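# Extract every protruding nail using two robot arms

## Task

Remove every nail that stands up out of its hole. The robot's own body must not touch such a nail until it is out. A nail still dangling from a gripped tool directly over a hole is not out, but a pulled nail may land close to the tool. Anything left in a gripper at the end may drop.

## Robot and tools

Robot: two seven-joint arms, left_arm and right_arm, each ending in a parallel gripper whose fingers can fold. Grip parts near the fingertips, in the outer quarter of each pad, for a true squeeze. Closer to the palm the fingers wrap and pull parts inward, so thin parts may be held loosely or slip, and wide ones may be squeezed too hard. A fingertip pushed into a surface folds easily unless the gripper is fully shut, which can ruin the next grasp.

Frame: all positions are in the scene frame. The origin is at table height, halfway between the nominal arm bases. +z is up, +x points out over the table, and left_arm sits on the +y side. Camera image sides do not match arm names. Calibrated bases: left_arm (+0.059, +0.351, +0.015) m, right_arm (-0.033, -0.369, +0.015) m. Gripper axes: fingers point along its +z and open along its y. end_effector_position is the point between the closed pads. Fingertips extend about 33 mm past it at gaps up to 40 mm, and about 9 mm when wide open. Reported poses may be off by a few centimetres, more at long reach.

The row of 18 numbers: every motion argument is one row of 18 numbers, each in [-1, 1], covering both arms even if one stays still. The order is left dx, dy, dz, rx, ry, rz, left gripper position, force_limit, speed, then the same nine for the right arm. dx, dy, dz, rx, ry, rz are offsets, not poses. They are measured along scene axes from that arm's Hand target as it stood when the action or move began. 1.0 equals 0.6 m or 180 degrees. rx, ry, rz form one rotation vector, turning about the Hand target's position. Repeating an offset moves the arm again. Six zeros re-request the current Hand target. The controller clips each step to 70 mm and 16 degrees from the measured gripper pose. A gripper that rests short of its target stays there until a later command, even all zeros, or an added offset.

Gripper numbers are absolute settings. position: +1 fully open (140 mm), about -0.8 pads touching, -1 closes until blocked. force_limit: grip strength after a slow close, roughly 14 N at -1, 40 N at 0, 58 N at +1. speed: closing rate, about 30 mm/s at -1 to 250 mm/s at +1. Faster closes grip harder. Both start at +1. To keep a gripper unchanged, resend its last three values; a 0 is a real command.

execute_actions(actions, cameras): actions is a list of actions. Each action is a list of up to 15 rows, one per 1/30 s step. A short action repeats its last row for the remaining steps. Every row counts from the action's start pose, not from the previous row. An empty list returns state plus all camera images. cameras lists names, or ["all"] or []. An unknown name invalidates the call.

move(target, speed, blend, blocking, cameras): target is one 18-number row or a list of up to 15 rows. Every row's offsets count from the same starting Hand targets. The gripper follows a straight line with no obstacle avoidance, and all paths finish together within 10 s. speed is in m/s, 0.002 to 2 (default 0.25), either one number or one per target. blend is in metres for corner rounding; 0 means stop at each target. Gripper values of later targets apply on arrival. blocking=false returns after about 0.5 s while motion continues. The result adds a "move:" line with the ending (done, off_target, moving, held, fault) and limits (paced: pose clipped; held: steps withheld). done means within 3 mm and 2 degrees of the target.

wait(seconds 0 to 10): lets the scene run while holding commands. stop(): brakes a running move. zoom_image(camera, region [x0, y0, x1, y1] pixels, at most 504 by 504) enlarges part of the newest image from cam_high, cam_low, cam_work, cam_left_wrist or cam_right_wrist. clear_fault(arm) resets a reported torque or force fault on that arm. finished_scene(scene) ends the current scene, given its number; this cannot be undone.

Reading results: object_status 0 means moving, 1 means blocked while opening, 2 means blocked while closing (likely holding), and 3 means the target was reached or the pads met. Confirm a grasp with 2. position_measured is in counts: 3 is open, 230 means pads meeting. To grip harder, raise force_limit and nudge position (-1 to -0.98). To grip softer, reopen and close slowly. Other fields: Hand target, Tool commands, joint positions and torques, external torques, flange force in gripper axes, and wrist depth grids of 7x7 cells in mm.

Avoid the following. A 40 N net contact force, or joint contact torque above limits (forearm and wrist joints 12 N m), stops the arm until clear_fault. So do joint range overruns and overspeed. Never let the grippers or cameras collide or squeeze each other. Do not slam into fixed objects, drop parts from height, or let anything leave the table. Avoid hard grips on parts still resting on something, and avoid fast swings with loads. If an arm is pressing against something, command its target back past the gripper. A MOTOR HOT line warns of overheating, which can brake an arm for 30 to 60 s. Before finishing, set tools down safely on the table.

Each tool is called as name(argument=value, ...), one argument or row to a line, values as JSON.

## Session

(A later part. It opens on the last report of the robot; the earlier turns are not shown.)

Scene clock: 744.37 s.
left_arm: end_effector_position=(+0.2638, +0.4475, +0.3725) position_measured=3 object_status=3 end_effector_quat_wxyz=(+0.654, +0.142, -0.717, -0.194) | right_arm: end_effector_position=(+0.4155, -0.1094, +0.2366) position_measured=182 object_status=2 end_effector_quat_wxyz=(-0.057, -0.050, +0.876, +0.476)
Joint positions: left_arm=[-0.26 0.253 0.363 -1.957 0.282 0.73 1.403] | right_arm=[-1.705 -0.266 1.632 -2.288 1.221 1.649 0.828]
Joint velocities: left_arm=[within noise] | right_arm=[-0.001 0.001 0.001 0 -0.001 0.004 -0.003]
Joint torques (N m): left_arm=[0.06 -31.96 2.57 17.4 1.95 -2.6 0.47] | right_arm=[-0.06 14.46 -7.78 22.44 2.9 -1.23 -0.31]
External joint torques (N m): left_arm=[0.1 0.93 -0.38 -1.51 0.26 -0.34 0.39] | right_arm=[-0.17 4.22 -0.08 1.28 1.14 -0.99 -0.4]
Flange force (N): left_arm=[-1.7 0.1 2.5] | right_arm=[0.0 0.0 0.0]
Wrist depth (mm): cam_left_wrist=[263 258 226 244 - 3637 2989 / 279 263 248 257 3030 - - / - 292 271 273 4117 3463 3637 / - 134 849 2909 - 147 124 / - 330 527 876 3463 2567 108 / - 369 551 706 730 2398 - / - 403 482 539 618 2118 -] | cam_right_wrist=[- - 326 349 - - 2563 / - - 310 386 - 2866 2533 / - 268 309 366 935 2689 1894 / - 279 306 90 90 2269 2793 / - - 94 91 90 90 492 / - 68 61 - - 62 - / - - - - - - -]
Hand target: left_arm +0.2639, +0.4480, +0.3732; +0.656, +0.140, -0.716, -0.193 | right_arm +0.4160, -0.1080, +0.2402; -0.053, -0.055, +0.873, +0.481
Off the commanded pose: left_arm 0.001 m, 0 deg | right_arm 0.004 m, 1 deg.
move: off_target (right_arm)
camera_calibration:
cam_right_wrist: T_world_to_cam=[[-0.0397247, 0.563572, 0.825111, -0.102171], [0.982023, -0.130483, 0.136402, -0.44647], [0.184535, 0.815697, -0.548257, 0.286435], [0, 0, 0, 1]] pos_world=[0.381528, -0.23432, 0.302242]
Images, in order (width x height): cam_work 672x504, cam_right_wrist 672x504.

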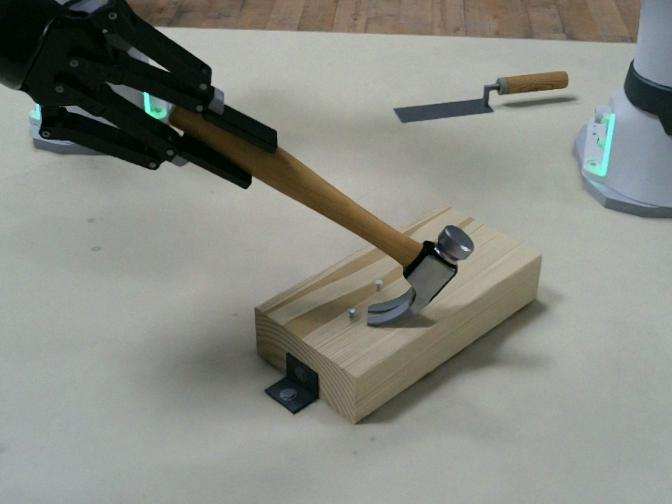

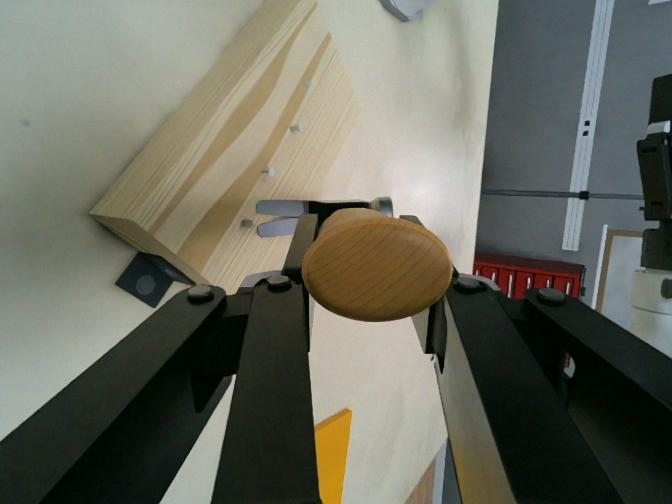

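move(
  target=[0,0,0,0,0,0,1,1,1,0.003,-0.0188,-0.0168,0.0222,0,0,-0.98,1,-1],
  speed=0.03,
  cameras=["cam_work","cam_right_wrist"],
)

zoom_image(
  camera="cam_work",
  region=[330, 290, 410, 350],
)

zoom_image(
  camera="cam_right_wrist",
  region=[210, 180, 310, 255],
)

Scene clock: 760.77 s.
left_arm: end_effector_position=(+0.2638, +0.4475, +0.3725) position_measured=3 object_status=3 end_effector_quat_wxyz=(+0.654, +0.142, -0.717, -0.194) | right_arm: end_effector_position=(+0.4175, -0.1211, +0.2276) position_measured=182 object_status=2 end_effector_quat_wxyz=(-0.055, -0.050, +0.858, +0.508)
Joint positions: left_arm=[-0.26 0.253 0.363 -1.957 0.282 0.73 1.403] | right_arm=[-1.946 -0.285 1.822 -2.285 1.258 1.586 0.744]
Joint velocities: left_arm=[within noise] | right_arm=[-0.003 0.001 0 0 0.002 0.002 -0.006]
Joint torques (N m): left_arm=[0.13 -31.92 2.69 17.38 1.98 -2.61 0.39] | right_arm=[0.3 18.31 -6.68 21.07 3 -1.22 -0.41]
External joint torques (N m): left_arm=[0.16 0.91 -0.26 -1.55 0.28 -0.36 0.32] | right_arm=[0.33 2.02 1.32 0.57 1.2 -0.67 -0.5]
Flange force (N): left_arm=[-1.6 0.1 2.8] | right_arm=[0.0 0.0 0.0]
Wrist depth (mm): cam_left_wrist=[264 260 227 248 2727 3519 2989 / 2567 262 246 259 - 3762 3306 / 2273 292 270 270 - - 3519 / 585 134 826 3357 - 148 124 / - 334 646 - 3306 2508 107 / - 369 - - 826 2567 3257 / - 390 486 536 601 2039 -] | cam_right_wrist=[- - 329 361 896 4736 - / - 284 306 397 - 2593 2476 / - 263 307 369 - 3631 505 / - 269 302 90 90 2793 504 / - - 94 91 90 90 502 / - 68 62 - - 62 - / - - - - - - -]
Hand target: left_arm +0.2639, +0.4480, +0.3732; +0.656, +0.140, -0.716, -0.193 | right_arm +0.4178, -0.1192, +0.2301; -0.051, -0.057, +0.856, +0.511
Off the commanded pose: left_arm 0.001 m, 0 deg | right_arm 0.003 m, 1 deg.
move: done
camera_calibration:
cam_right_wrist: T_world_to_cam=[[-0.0376874, 0.502187, 0.863938, -0.105188], [0.981792, -0.142469, 0.125643, -0.447692], [0.186181, 0.852943, -0.487674, 0.280665], [0, 0, 0, 1]] pos_world=[0.383322, -0.25035, 0.283998]
Images, in order (width x height): cam_work 672x504, cam_right_wrist 672x504.

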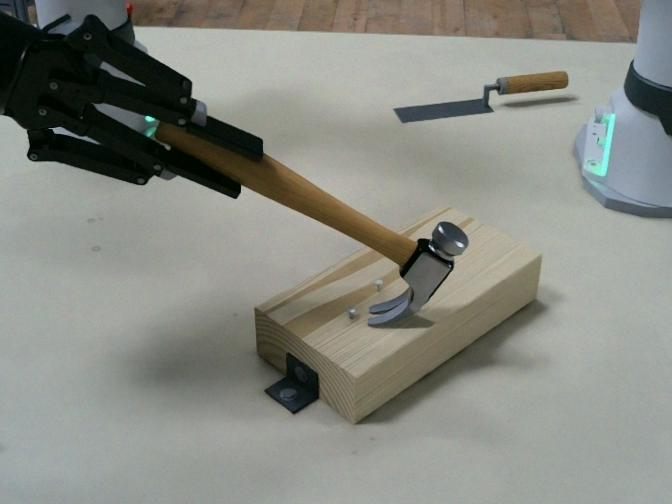

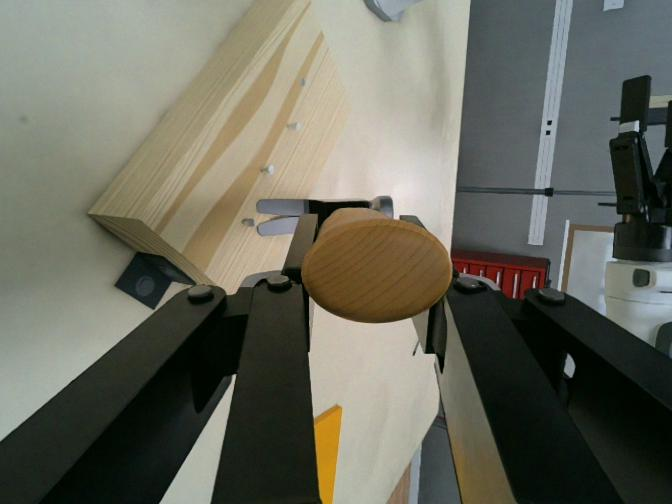

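Scaled by 6.300 from the camera's 672x504 image, which has a finer 960x720 frame.

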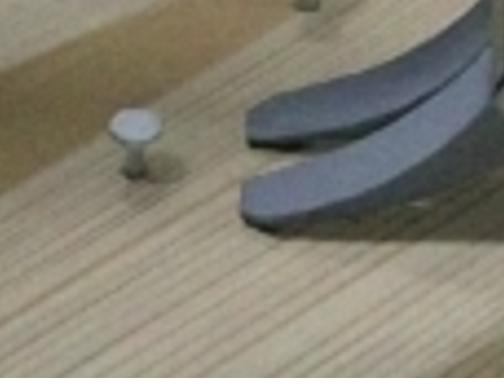

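Scaled by 5.040 from the camera's 672x504 image, which has a finer 960x720 frame.

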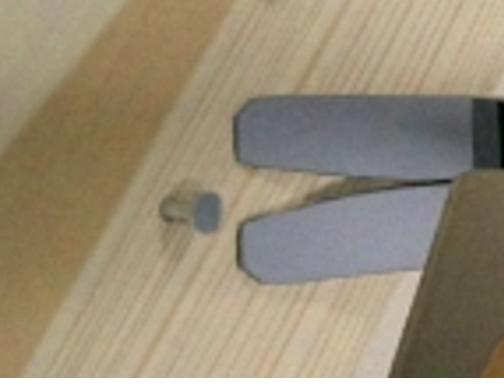

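move(
  target=[0,0,0,0,0,0,1,1,1,0.0025,-0.0167,0,0,0,0,-0.98,1,-1],
  speed=0.03,
  cameras=["cam_work","cam_right_wrist"],
)

zoom_image(
  camera="cam_work",
  region=[330, 290, 410, 350],
)

zoom_image(
  camera="cam_right_wrist",
  region=[210, 180, 310, 255],
)

Scene clock: 772.27 s.
left_arm: end_effector_position=(+0.2638, +0.4475, +0.3725) position_measured=3 object_status=3 end_effector_quat_wxyz=(+0.654, +0.142, -0.717, -0.194) | right_arm: end_effector_position=(+0.4199, -0.1303, +0.2274) position_measured=182 object_status=2 end_effector_quat_wxyz=(-0.053, -0.050, +0.858, +0.508)
Joint positions: left_arm=[-0.26 0.253 0.363 -1.957 0.282 0.73 1.403] | right_arm=[-1.987 -0.289 1.841 -2.277 1.248 1.573 0.734]
Joint torques (N m): left_arm=[0.17 -31.97 2.65 17.38 1.98 -2.62 0.41] | right_arm=[0.07 19.59 -7.39 20.85 1.86 -1.36 -0.34]
External joint torques (N m): left_arm=[0.09 0.78 -0.4 -1.5 0.28 -0.37 0.34] | right_arm=[-0.05 2.72 0.51 0.48 0.07 -0.78 -0.43]
Flange force (N): left_arm=[-1.3 0.1 2.9] | right_arm=[5.7 4.8 -2.0]
Wrist depth (mm): cam_left_wrist=[263 258 226 237 - - - / 2661 263 247 257 - 3073 3257 / 3030 289 270 269 2372 - 4041 / - 134 379 3357 4117 147 124 / - 331 755 788 3828 2629 108 / - 369 - - - 2629 3357 / - 399 474 554 574 2204 2834] | cam_right_wrist=[- - 336 366 - - 2829 / - - 310 390 - 2866 487 / - 264 307 372 2421 3068 508 / - 292 302 90 90 2758 520 / - - 94 91 90 90 509 / - 68 61 - - 62 - / - - - - - - -]
Hand target: left_arm +0.2639, +0.4480, +0.3732; +0.656, +0.140, -0.716, -0.193 | right_arm +0.4193, -0.1293, +0.2301; -0.051, -0.057, +0.856, +0.511
Off the commanded pose: left_arm 0.001 m, 0 deg | right_arm 0.003 m, 1 deg.
move: done
camera_calibration:
cam_right_wrist: T_world_to_cam=[[-0.0387823, 0.50096, 0.864601, -0.100225], [0.981286, -0.144224, 0.127581, -0.451822], [0.188609, 0.853369, -0.485992, 0.28662], [0, 0, 0, 1]] pos_world=[0.385421, -0.259547, 0.283593]
Images, in order (width x height): cam_work 672x504, cam_right_wrist 672x504.

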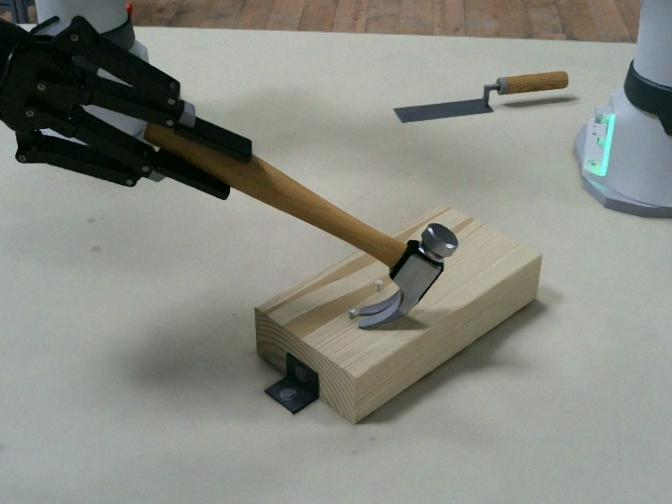

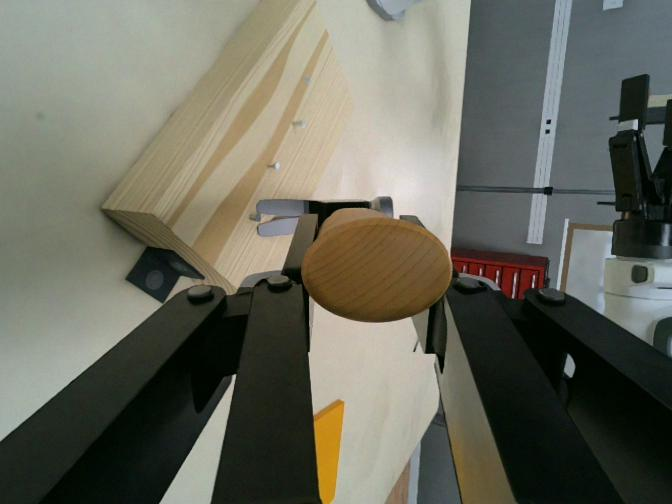

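Scaled by 6.300 from the camera's 672x504 image, which has a finer 960x720 frame.

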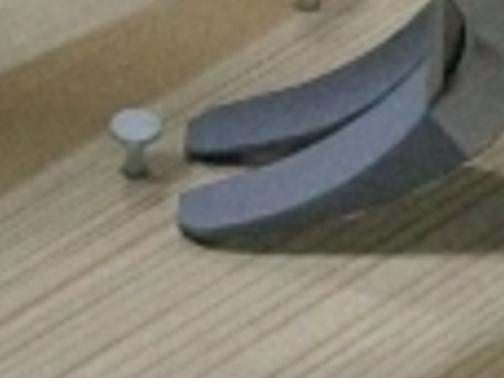

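Scaled by 5.040 from the camera's 672x504 image, which has a finer 960x720 frame.

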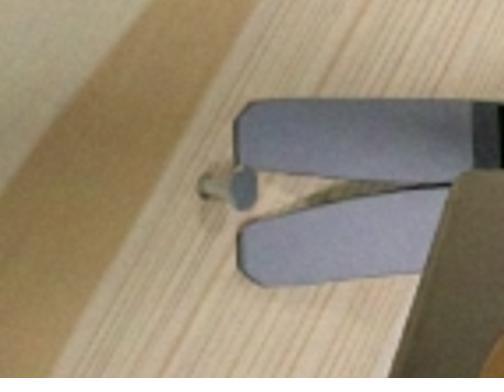

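move(
  target=[0,0,0,0,0,0,1,1,1,-0.003,0,0,0,0,0,-0.98,1,-1],
  speed=0.03,
  cameras=["cam_work","cam_right_wrist"],
)

zoom_image(
  camera="cam_right_wrist",
  region=[210, 180, 310, 255],
)

Scene clock: 782.40 s.
left_arm: end_effector_position=(+0.2638, +0.4475, +0.3725) position_measured=3 object_status=3 end_effector_quat_wxyz=(+0.654, +0.142, -0.717, -0.194) | right_arm: end_effector_position=(+0.4181, -0.1309, +0.2274) position_measured=182 object_status=2 end_effector_quat_wxyz=(-0.053, -0.052, +0.858, +0.508)
Joint positions: left_arm=[-0.26 0.253 0.363 -1.957 0.282 0.73 1.403] | right_arm=[-1.985 -0.279 1.84 -2.281 1.24 1.579 0.733]
Joint velocities: left_arm=[within noise] | right_arm=[0 0.005 0.001 0.001 -0.003 0.002 0]
Joint torques (N m): left_arm=[0.11 -31.98 2.65 17.36 1.96 -2.62 0.41] | right_arm=[0.67 21.15 -7.16 20.87 2.23 -1.29 -0.25]
External joint torques (N m): left_arm=[0.09 0.54 -0.33 -1.4 0.27 -0.38 0.34] | right_arm=[0.61 4.62 0.51 0.56 0.46 -0.71 -0.34]
Flange force (N): left_arm=[-0.9 0.3 3.2] | right_arm=[16.9 14.1 -1.4]
Wrist depth (mm): cam_left_wrist=[264 259 224 245 - - - / 282 263 247 256 - 3637 - / 2694 294 269 269 - - - / - 134 367 3209 - 147 124 / - 331 636 2871 3257 2398 108 / - 371 - - 791 2479 3209 / - 393 446 - 611 2346 2598] | cam_right_wrist=[- 287 334 358 - 3068 2448 / - 298 311 393 - 2723 481 / - 269 307 374 - - 496 / - 295 301 90 90 2723 521 / - - 94 91 90 90 511 / - 68 62 - - 62 - / - - - - - - -]
Hand target: left_arm +0.2639, +0.4480, +0.3732; +0.656, +0.140, -0.716, -0.193 | right_arm +0.4175, -0.1293, +0.2301; -0.051, -0.057, +0.856, +0.511
Off the commanded pose: left_arm 0.001 m, 0 deg | right_arm 0.003 m, 1 deg.
move: done
camera_calibration:
cam_right_wrist: T_world_to_cam=[[-0.0407512, 0.50087, 0.864563, -0.0991872], [0.981501, -0.141935, 0.128491, -0.450202], [0.187069, 0.853805, -0.485821, 0.288157], [0, 0, 0, 1]] pos_world=[0.383926, -0.260249, 0.283593]
Images, in order (width x height): cam_work 672x504, cam_right_wrist 672x504.

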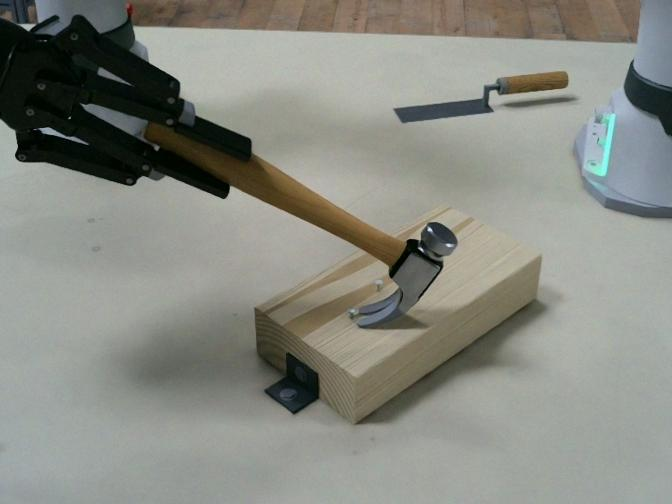

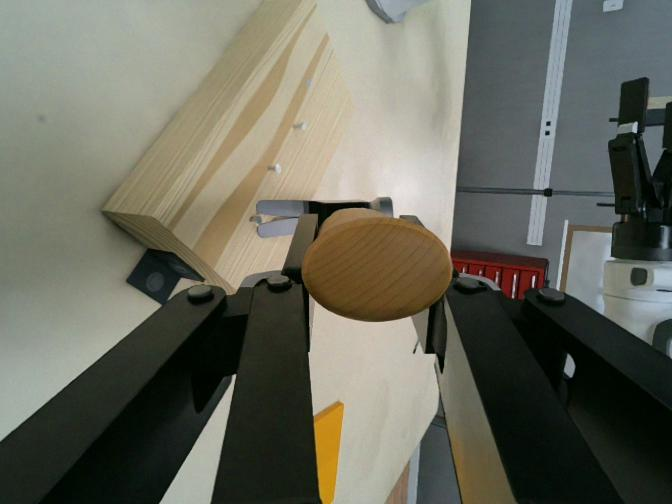

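Scaled by 5.040 from the camera's 672x504 image, which has a finer 960x720 frame.

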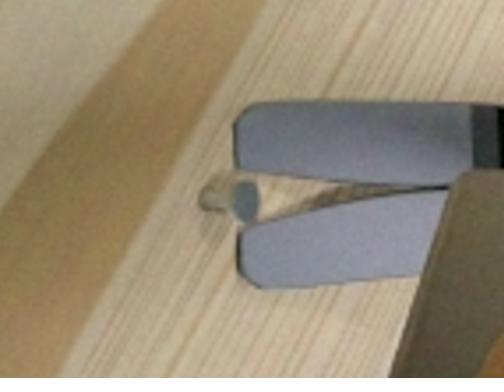

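move(
  target=[0,0,0,0,0,0,1,1,1,0,-0.0183,0,0,0,0,-0.98,1,-1],
  speed=0.03,
  cameras=["cam_work","cam_right_wrist"],
)

zoom_image(
  camera="cam_right_wrist",
  region=[210, 180, 310, 255],
)

zoom_image(
  camera="cam_work",
  region=[330, 290, 410, 350],
)

Scene clock: 788.70 s.
left_arm: end_effector_position=(+0.2638, +0.4475, +0.3725) position_measured=3 object_status=3 end_effector_quat_wxyz=(+0.654, +0.142, -0.717, -0.194) | right_arm: end_effector_position=(+0.4183, -0.1412, +0.2273) position_measured=182 object_status=2 end_effector_quat_wxyz=(-0.053, -0.050, +0.858, +0.508)
Joint positions: left_arm=[-0.26 0.253 0.363 -1.957 0.282 0.73 1.403] | right_arm=[-2.012 -0.279 1.845 -2.279 1.226 1.568 0.725]
Joint velocities: left_arm=[within noise] | right_arm=[-0.002 0 0.001 0.001 -0.001 -0.001 -0.005]
Joint torques (N m): left_arm=[0.15 -31.94 2.63 17.41 1.97 -2.63 0.41] | right_arm=[-0.27 19.91 -6.16 20.96 1.67 -1.47 -0.25]
External joint torques (N m): left_arm=[0.11 0.89 -0.39 -1.48 0.27 -0.37 0.33] | right_arm=[-0.26 3.17 1.55 0.62 -0.11 -0.89 -0.34]
Flange force (N): left_arm=[-1.5 0.1 2.6] | right_arm=[2.7 3.4 -1.9]
Wrist depth (mm): cam_left_wrist=[264 257 224 247 3257 2871 3073 / 2508 263 248 258 2834 - 3209 / 2452 291 270 269 - - - / - 134 823 3073 - 148 124 / - 332 711 894 3519 2424 107 / - 370 530 - 932 2508 3162 / - 406 - - 590 1914 2567] | cam_right_wrist=[- - 361 372 - - - / - - 317 395 - - 501 / - 282 307 364 - - 510 / - 306 303 90 90 2984 517 / - - 94 91 90 90 519 / - 68 62 - - 62 - / - - - 621 - - -]
Hand target: left_arm +0.2639, +0.4480, +0.3732; +0.656, +0.140, -0.716, -0.193 | right_arm +0.4175, -0.1402, +0.2301; -0.051, -0.057, +0.856, +0.511
Off the commanded pose: left_arm 0.001 m, 0 deg | right_arm 0.003 m, 1 deg.
move: done
camera_calibration:
cam_right_wrist: T_world_to_cam=[[-0.0389348, 0.501234, 0.864435, -0.0945643], [0.981221, -0.144377, 0.127911, -0.451823], [0.188918, 0.853182, -0.4862, 0.296084], [0, 0, 0, 1]] pos_world=[0.383721, -0.270447, 0.283494]
Images, in order (width x height): cam_work 672x504, cam_right_wrist 672x504.

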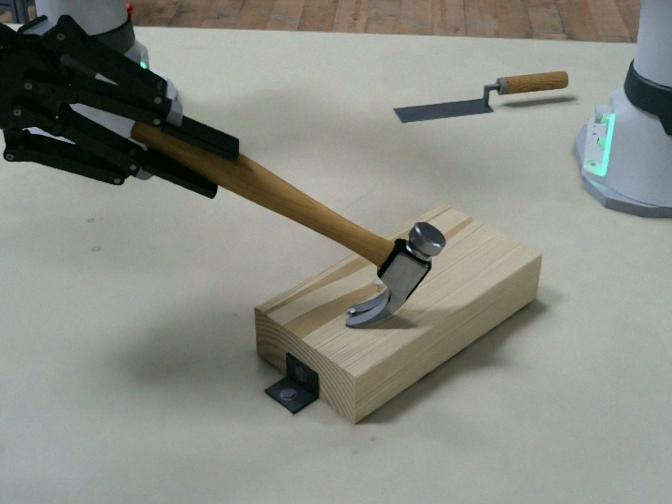

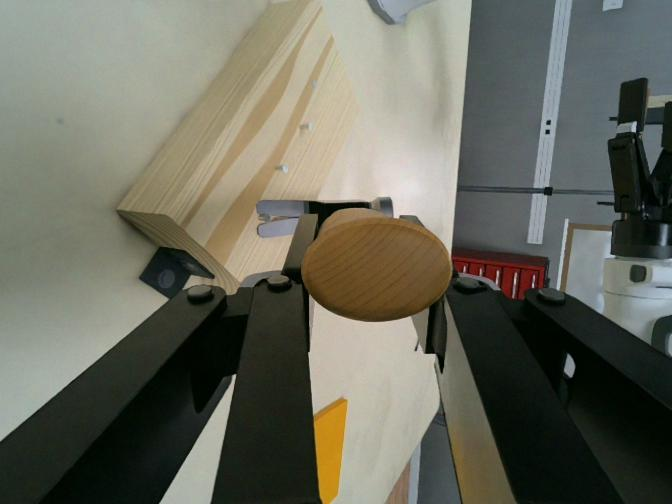

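Scaled by 5.040 from the camera's 672x504 image, which has a finer 960x720 frame.

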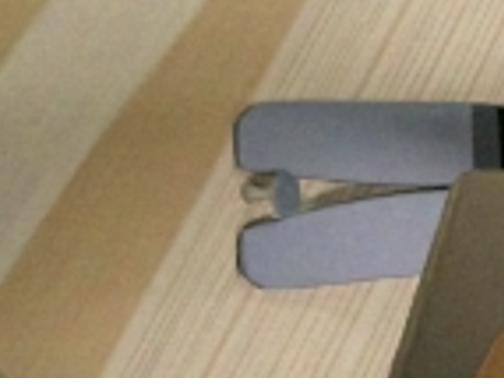

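Scaled by 6.300 from the camera's 672x504 image, which has a finer 960x720 frame.

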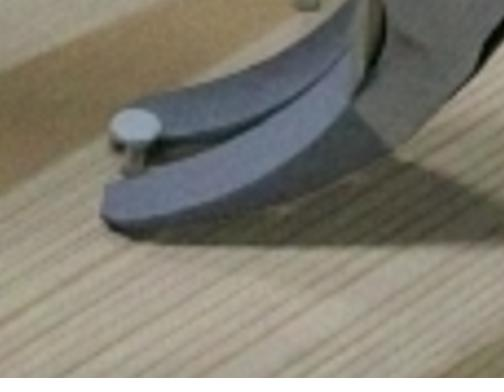

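move(
  target=[0,0,0,0,0,0,1,1,1,0.0,-0.0133,0,0,0,0,-0.98,1,-1],
  speed=0.03,
  cameras=["cam_work","cam_right_wrist"],
)

zoom_image(
  camera="cam_right_wrist",
  region=[210, 180, 310, 255],
)

zoom_image(
  camera="cam_work",
  region=[330, 290, 410, 350],
)

Scene clock: 800.90 s.
left_arm: end_effector_position=(+0.2638, +0.4475, +0.3725) position_measured=3 object_status=3 end_effector_quat_wxyz=(+0.654, +0.142, -0.717, -0.194) | right_arm: end_effector_position=(+0.4182, -0.1492, +0.2272) position_measured=182 object_status=2 end_effector_quat_wxyz=(-0.053, -0.050, +0.858, +0.508)
Joint positions: left_arm=[-0.26 0.253 0.363 -1.957 0.282 0.73 1.403] | right_arm=[-2.037 -0.279 1.852 -2.275 1.213 1.559 0.718]
Joint torques (N m): left_arm=[0.11 -31.97 2.57 17.39 1.96 -2.62 0.43] | right_arm=[-0.02 20.16 -7.09 20.85 1.7 -1.46 -0.35]
External joint torques (N m): left_arm=[0.04 0.79 -0.46 -1.48 0.26 -0.37 0.36] | right_arm=[0.02 3.16 0.63 0.55 -0.09 -0.87 -0.44]
Flange force (N): left_arm=[-1.3 0.0 2.8] | right_arm=[7.8 6.8 -2.2]
Wrist depth (mm): cam_left_wrist=[264 258 226 245 - - 3117 / 2598 264 249 257 2909 - - / 750 292 271 269 3519 - - / - 135 374 3162 - 147 131 / - 331 718 - 3577 2321 107 / - 370 - 636 - 2727 3577 / - 400 464 520 632 2139 2727] | cam_right_wrist=[- - 363 377 - - 2178 / - - 324 398 - - 592 / - 283 306 382 - 3822 517 / - 309 310 89 90 2984 533 / - - 94 90 90 90 522 / - 68 62 - - 62 - / - - - - - - -]
Hand target: left_arm +0.2639, +0.4480, +0.3732; +0.656, +0.140, -0.716, -0.193 | right_arm +0.4175, -0.1482, +0.2301; -0.051, -0.057, +0.856, +0.511
Off the commanded pose: left_arm 0.001 m, 0 deg | right_arm 0.003 m, 1 deg.
move: done
camera_calibration:
cam_right_wrist: T_world_to_cam=[[-0.0391516, 0.501337, 0.864366, -0.0903367], [0.98125, -0.144085, 0.128016, -0.452926], [0.188722, 0.853171, -0.486295, 0.30296], [0, 0, 0, 1]] pos_world=[0.383722, -0.278448, 0.283394]
Images, in order (width x height): cam_work 672x504, cam_right_wrist 672x504.

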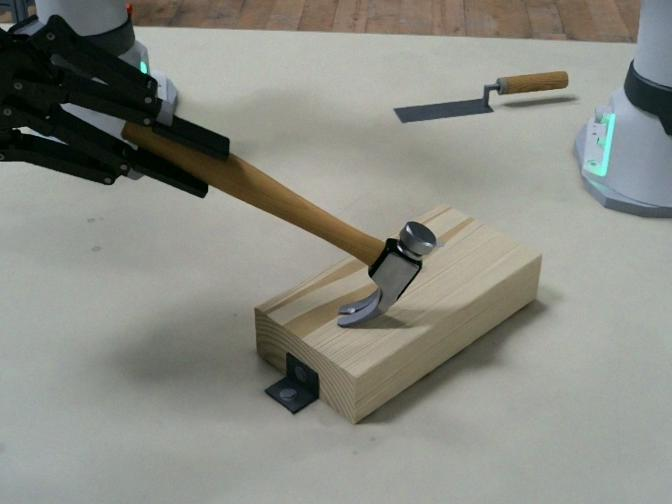

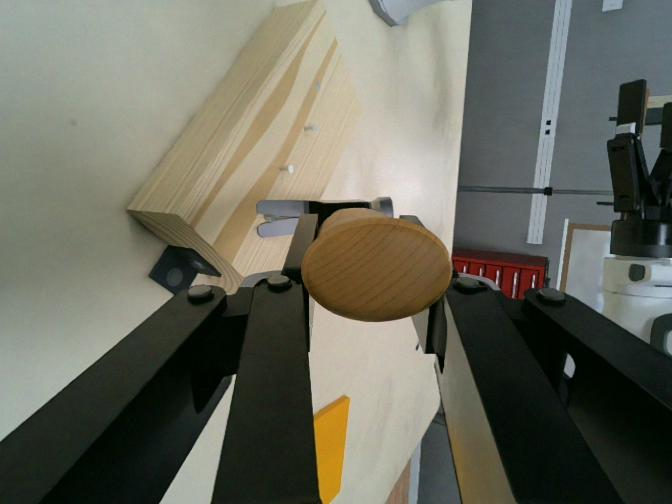

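Scaled by 5.040 from the camera's 672x504 image, which has a finer 960x720 frame.

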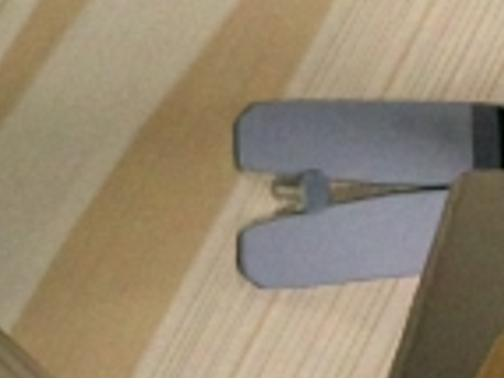

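Scaled by 6.300 from the camera's 672x504 image, which has a finer 960x720 frame.

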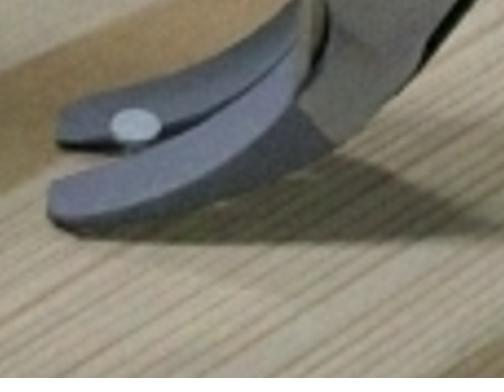

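move(
  target=[0,0,0,0,0,0,1,1,1,0.0,-0.0092,0,0,0,0,-0.98,1,-1],
  speed=0.03,
  cameras=["cam_work","cam_right_wrist"],
)

zoom_image(
  camera="cam_right_wrist",
  region=[210, 180, 310, 255],
)

zoom_image(
  camera="cam_work",
  region=[330, 270, 430, 345],
)

Scene clock: 807.53 s.
left_arm: end_effector_position=(+0.2638, +0.4475, +0.3725) position_measured=3 object_status=3 end_effector_quat_wxyz=(+0.654, +0.142, -0.717, -0.194) | right_arm: end_effector_position=(+0.4170, -0.1510, +0.2267) position_measured=182 object_status=2 end_effector_quat_wxyz=(-0.054, -0.053, +0.858, +0.509)
Joint positions: left_arm=[-0.26 0.253 0.363 -1.957 0.282 0.73 1.403] | right_arm=[-2.053 -0.279 1.863 -2.273 1.207 1.553 0.712]
Joint velocities: left_arm=[within noise] | right_arm=[-0.002 0 0.002 0.002 -0.001 0 -0.004]
Joint torques (N m): left_arm=[0.2 -32 2.58 17.4 1.98 -2.63 0.45] | right_arm=[-1.51 20.82 -10.12 21.15 0.93 -1.61 -0.28]
External joint torques (N m): left_arm=[0.15 0.8 -0.44 -1.51 0.28 -0.37 0.38] | right_arm=[-1.55 3.39 -2.49 0.81 -0.88 -0.99 -0.37]
Flange force (N): left_arm=[-1.4 0.2 2.8] | right_arm=[14.3 10.4 -8.6]
Wrist depth (mm): cam_left_wrist=[264 259 226 245 - 3357 - / 287 263 247 260 3519 3762 - / - 291 271 271 3698 - 3073 / - 134 856 3162 - 147 124 / - 329 554 - 3357 2479 107 / - 371 - 642 - 2567 3162 / - 402 - - - 2098 -] | cam_right_wrist=[- - 365 373 - - - / - - 325 398 - - 519 / - 296 306 386 - 2178 522 / - 314 309 89 90 2293 526 / - - 94 91 90 89 524 / - 68 62 - - 62 - / - - - - - - -]
Hand target: left_arm +0.2639, +0.4480, +0.3732; +0.656, +0.140, -0.716, -0.193 | right_arm +0.4175, -0.1537, +0.2301; -0.051, -0.057, +0.856, +0.511
Off the commanded pose: left_arm 0.001 m, 0 deg | right_arm 0.004 m, 1 deg.
move: off_target (right_arm)
camera_calibration:
cam_right_wrist: T_world_to_cam=[[-0.0428885, 0.499539, 0.865229, -0.0880091], [0.981989, -0.138424, 0.128595, -0.451519], [0.184007, 0.855161, -0.484605, 0.306391], [0, 0, 0, 1]] pos_world=[0.383234, -0.280551, 0.28269]
Images, in order (width x height): cam_work 672x504, cam_right_wrist 672x504.

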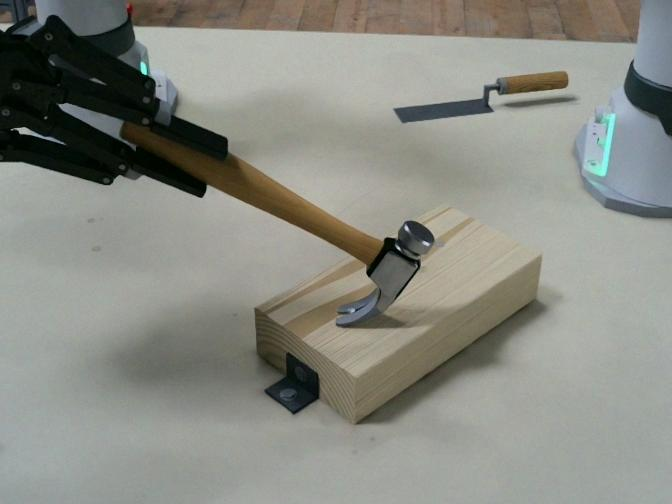

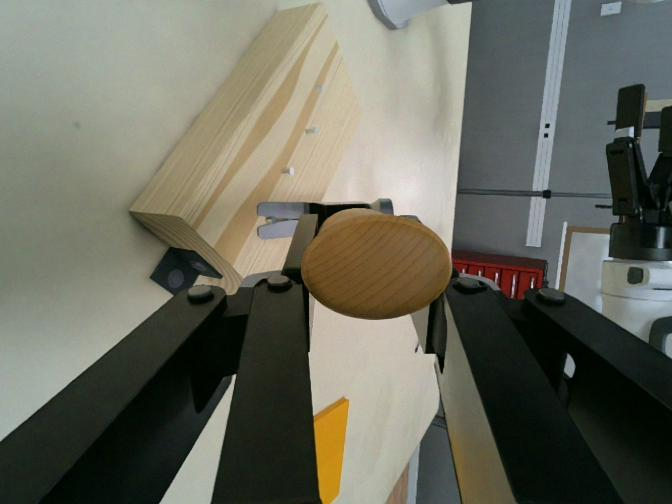

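Scaled by 5.040 from the camera's 672x504 image, which has a finer 960x720 frame.

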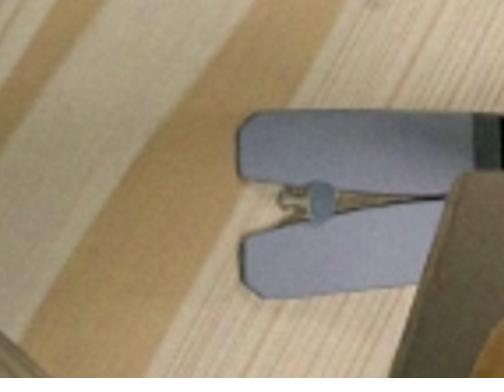

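Scaled by 5.040 from the camera's 672x504 image, which has a finer 960x720 frame.

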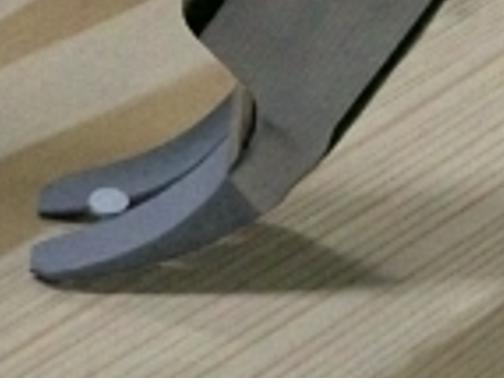

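move(
  target=[0,0,0,0,0,0,1,1,1,0.0,0.035,0.0287,-0.0444,0,0,-0.98,1,-1],
  speed=0.04,
  cameras=["cam_work","cam_right_wrist"],
)

zoom_image(
  camera="cam_right_wrist",
  region=[210, 180, 310, 255],
)

zoom_image(
  camera="cam_work",
  region=[330, 270, 430, 345],
)

Scene clock: 841.77 s.
left_arm: end_effector_position=(+0.2638, +0.4475, +0.3725) position_measured=3 object_status=3 end_effector_quat_wxyz=(+0.654, +0.142, -0.717, -0.194) | right_arm: end_effector_position=(+0.4148, -0.1290, +0.2433) position_measured=182 object_status=2 end_effector_quat_wxyz=(-0.056, -0.063, +0.891, +0.447)
Joint positions: left_arm=[-0.26 0.253 0.363 -1.957 0.282 0.73 1.403] | right_arm=[-1.559 -0.162 1.492 -2.279 1.079 1.731 0.882]
Joint velocities: left_arm=[within noise] | right_arm=[0.003 0 -0.002 -0.001 0.001 0 0.006]
Joint torques (N m): left_arm=[0.12 -31.96 2.61 17.38 1.96 -2.62 0.43] | right_arm=[-2.99 6.24 -8.7 24.79 2.35 -1.11 0.48]
External joint torques (N m): left_arm=[0.16 0.73 -0.33 -1.48 0.27 -0.37 0.36] | right_arm=[-2.97 2.57 -3.8 2.65 0.69 -1.18 0.4]
Flange force (N): left_arm=[-1.3 0.3 3.0] | right_arm=[0.0 0.0 0.0]
Wrist depth (mm): cam_left_wrist=[265 259 226 245 4546 - - / 284 264 247 257 3257 - - / 785 289 271 270 4849 3828 4041 / 608 134 805 4546 3357 148 124 / - 330 - - 4041 2479 107 / - 372 - - - 2537 3117 / - 403 - 541 623 2204 2694] | cam_right_wrist=[- - - 372 626 - 2368 / - - 325 388 705 2448 2563 / - 286 313 377 - - 1862 / - 320 317 89 89 - 2448 / - - 94 91 90 90 516 / - 68 62 - - 62 - / - - - - - - -]
Hand target: left_arm +0.2639, +0.4480, +0.3732; +0.656, +0.140, -0.716, -0.193 | right_arm +0.4175, -0.1327, +0.2473; -0.055, -0.053, +0.890, +0.450
Off the commanded pose: left_arm 0.001 m, 0 deg | right_arm 0.006 m, 1 deg.
move: off_target (right_arm)
camera_calibration:
cam_right_wrist: T_world_to_cam=[[-0.0685114, 0.612678, 0.787357, -0.06922], [0.981972, -0.0979541, 0.161668, -0.451192], [0.176176, 0.784239, -0.594922, 0.316869], [0, 0, 0, 1]] pos_world=[0.382491, -0.250287, 0.315956]
Images, in order (width x height): cam_work 672x504, cam_right_wrist 672x504.

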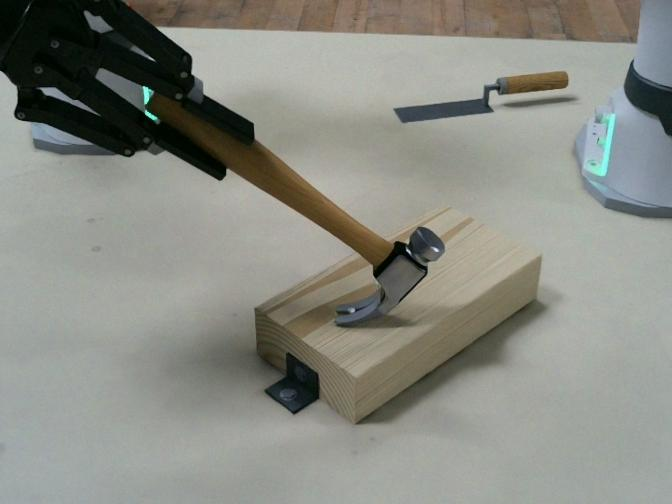

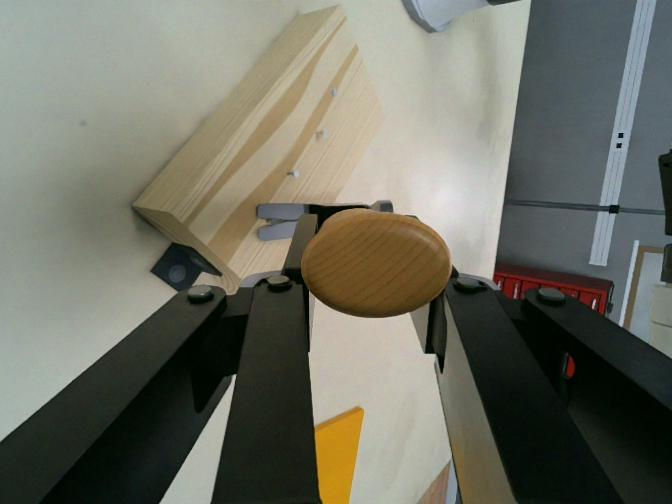

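Scaled by 5.040 from the camera's 672x504 image, which has a finer 960x720 frame.

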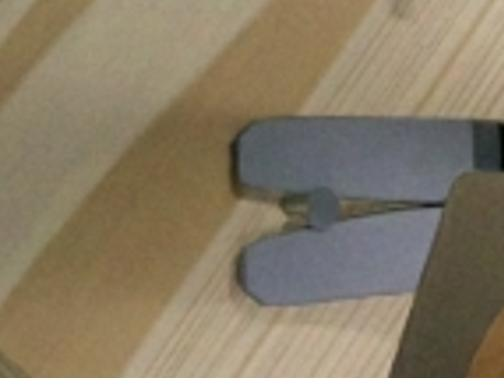

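Scaled by 5.040 from the camera's 672x504 image, which has a finer 960x720 frame.

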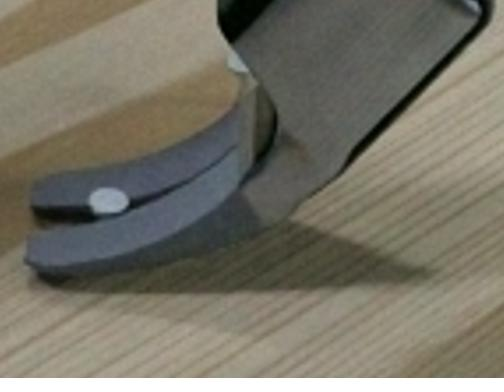

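move(
  target=[0,0,0,0,0,0,1,1,1,-0.0033,0.0373,0.0248,-0.0444,0,0,-0.98,1,-1],
  speed=0.04,
  cameras=["cam_work","cam_right_wrist"],
)

zoom_image(
  camera="cam_right_wrist",
  region=[210, 180, 310, 255],
)

zoom_image(
  camera="cam_work",
  region=[330, 270, 430, 345],
)

Scene clock: 856.60 s.
left_arm: end_effector_position=(+0.2638, +0.4475, +0.3725) position_measured=3 object_status=3 end_effector_quat_wxyz=(+0.654, +0.142, -0.717, -0.194) | right_arm: end_effector_position=(+0.4117, -0.1056, +0.2572) position_measured=182 object_status=2 end_effector_quat_wxyz=(-0.060, -0.059, +0.919, +0.385)
Joint positions: left_arm=[-0.26 0.253 0.363 -1.957 0.282 0.73 1.403] | right_arm=[-1.335 -0.358 1.312 -2.245 1.12 1.671 0.987]
Joint velocities: left_arm=[within noise] | right_arm=[0 -0.001 0 0 0 0.001 0.005]
Joint torques (N m): left_arm=[0.16 -31.97 2.58 17.39 1.99 -2.61 0.44] | right_arm=[-3.17 4.95 -16.03 25.01 1.9 -0.48 0.42]
External joint torques (N m): left_arm=[0.12 0.78 -0.43 -1.49 0.29 -0.36 0.37] | right_arm=[-3.07 1.48 -5.41 2.99 0.1 -1.05 0.35]
Flange force (N): left_arm=[-1.4 0.2 2.8] | right_arm=[6.0 4.9 -16.6]
Wrist depth (mm): cam_left_wrist=[265 260 225 248 2949 2909 - / 2598 263 247 256 3357 2949 - / - 291 270 270 4041 2629 - / - 135 377 3257 4196 147 124 / - 329 693 814 3637 2508 108 / - 373 543 693 796 2452 3257 / - 395 489 - - 2321 2661] | cam_right_wrist=[- - - 365 - - 2829 / - - 329 370 - - - / - 301 319 370 - - 2689 / - - 323 90 89 - - / - - 94 91 91 90 2269 / - 68 62 - - 62 - / - - - - - - -]
Hand target: left_arm +0.2639, +0.4480, +0.3732; +0.656, +0.140, -0.716, -0.193 | right_arm +0.4155, -0.1104, +0.2622; -0.059, -0.049, +0.919, +0.387
Off the commanded pose: left_arm 0.001 m, 0 deg | right_arm 0.008 m, 1 deg.
move: off_target (right_arm)
camera_calibration:
cam_right_wrist: T_world_to_cam=[[-0.0695664, 0.714357, 0.696315, -0.0601465], [0.981876, -0.0743224, 0.174344, -0.448864], [0.176296, 0.695823, -0.69624, 0.324184], [0, 0, 0, 1]] pos_world=[0.379393, -0.21597, 0.345848]
Images, in order (width x height): cam_work 672x504, cam_right_wrist 672x504.

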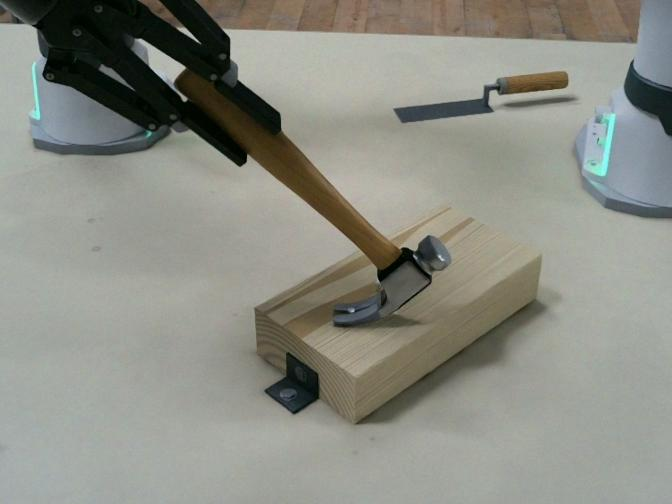

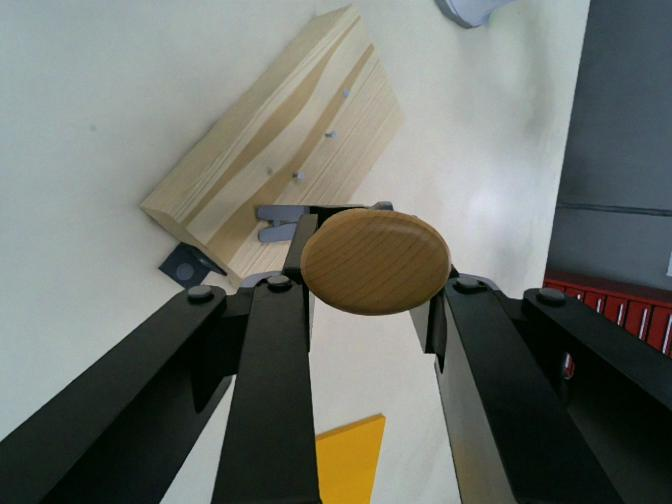

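Scaled by 5.040 from the camera's 672x504 image, which has a finer 960x720 frame.

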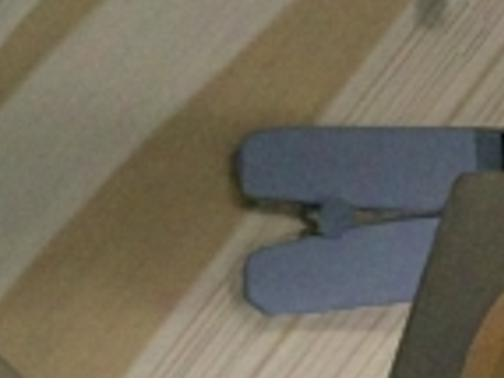

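Scaled by 5.040 from the camera's 672x504 image, which has a finer 960x720 frame.

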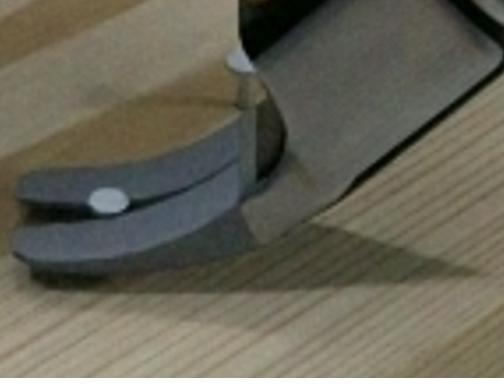

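move(
  target=[
    [0,0,0,0,0,0,1,1,1,0.0,0.0392,0.0167,-0.0417,0,0,-0.98,1,-1],
    [0,0,0,0,0,0,1,1,1,0.0,0.08,0.0295,-0.0833,0,0,-0.98,1,-1],
  ],
  speed=0.04,
  blend=[0.005,0],
  cameras=["cam_work","cam_right_wrist"],
)

zoom_image(
  camera="cam_right_wrist",
  region=[210, 180, 310, 255],
)

zoom_image(
  camera="cam_work",
  region=[310, 260, 450, 365],
)

Scene clock: 875.27 s.
left_arm: end_effector_position=(+0.2638, +0.4475, +0.3725) position_measured=3 object_status=3 end_effector_quat_wxyz=(+0.654, +0.142, -0.717, -0.194) | right_arm: end_effector_position=(+0.4119, -0.0564, +0.2769) position_measured=182 object_status=2 end_effector_quat_wxyz=(-0.066, -0.051, +0.960, +0.266)
Joint positions: left_arm=[-0.26 0.253 0.363 -1.957 0.282 0.73 1.403] | right_arm=[-1.267 -0.599 1.323 -2.097 1.105 1.602 1.225]
Joint velocities: left_arm=[within noise] | right_arm=[0 0 -0.001 0 -0.001 0.001 0.006]
Joint torques (N m): left_arm=[0.15 -31.93 2.56 17.42 1.97 -2.6 0.43] | right_arm=[-2.81 12.07 -21.55 22.45 0.26 1.13 0.42]
External joint torques (N m): left_arm=[0.1 0.78 -0.46 -1.44 0.27 -0.36 0.36] | right_arm=[-2.82 0.79 -3.92 1.82 -1.54 -0.28 0.37]
Flange force (N): left_arm=[-1.3 0.1 2.7] | right_arm=[-3.1 -0.1 -12.2]
Wrist depth (mm): cam_left_wrist=[265 259 225 243 - 2694 - / 2508 262 245 256 - - - / 750 291 270 268 - - - / 580 134 373 3117 - 148 124 / - 332 693 949 3577 2508 108 / - 375 574 665 2424 2424 3209 / - 395 - - 622 2039 -] | cam_right_wrist=[- - - 355 - - - / - - 332 354 394 563 - / - - 328 365 - - - / - - 333 89 90 - - / - - 94 91 91 90 2368 / - 68 62 - - 62 - / - - - - - - -]
Hand target: left_arm +0.2639, +0.4480, +0.3732; +0.656, +0.140, -0.716, -0.193 | right_arm +0.4155, -0.0624, +0.2799; -0.065, -0.041, +0.961, +0.264
Off the commanded pose: left_arm 0.001 m, 0 deg | right_arm 0.008 m, 1 deg.
move: off_target (right_arm)
camera_calibration:
cam_right_wrist: T_world_to_cam=[[-0.0695125, 0.865614, 0.495864, -0.0449157], [0.981588, -0.0292976, 0.188748, -0.450171], [0.17791, 0.499854, -0.84764, 0.333705], [0, 0, 0, 1]] pos_world=[0.379391, -0.141113, 0.390103]
Images, in order (width x height): cam_work 672x504, cam_right_wrist 672x504.

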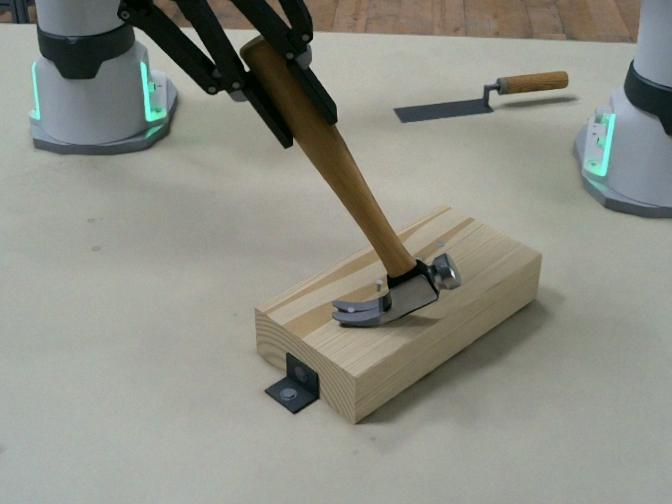

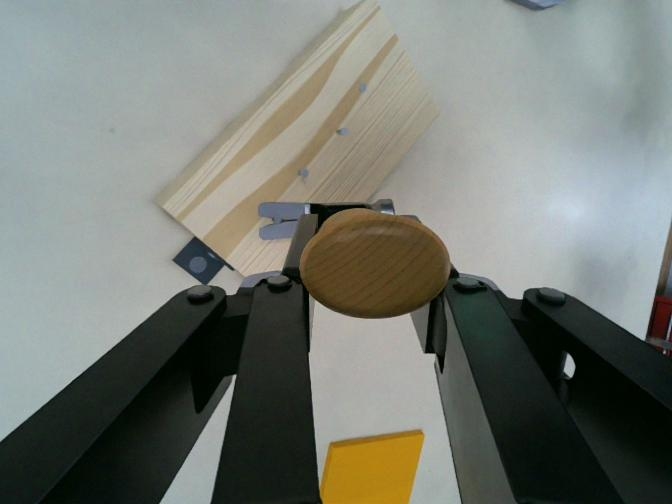

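Scaled by 5.040 from the camera's 672x504 image, which has a finer 960x720 frame.

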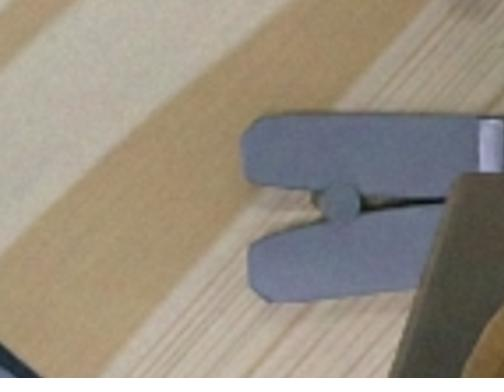

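Scaled by 3.600 from the camera's 672x504 image, which has a finer 960x720 frame.

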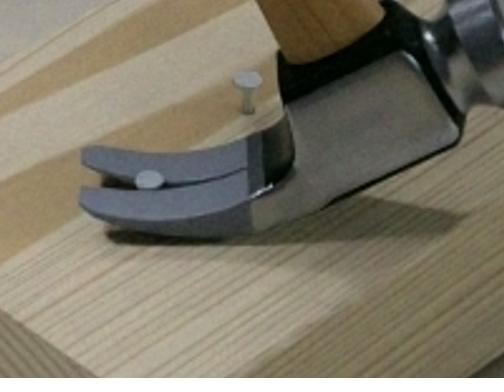

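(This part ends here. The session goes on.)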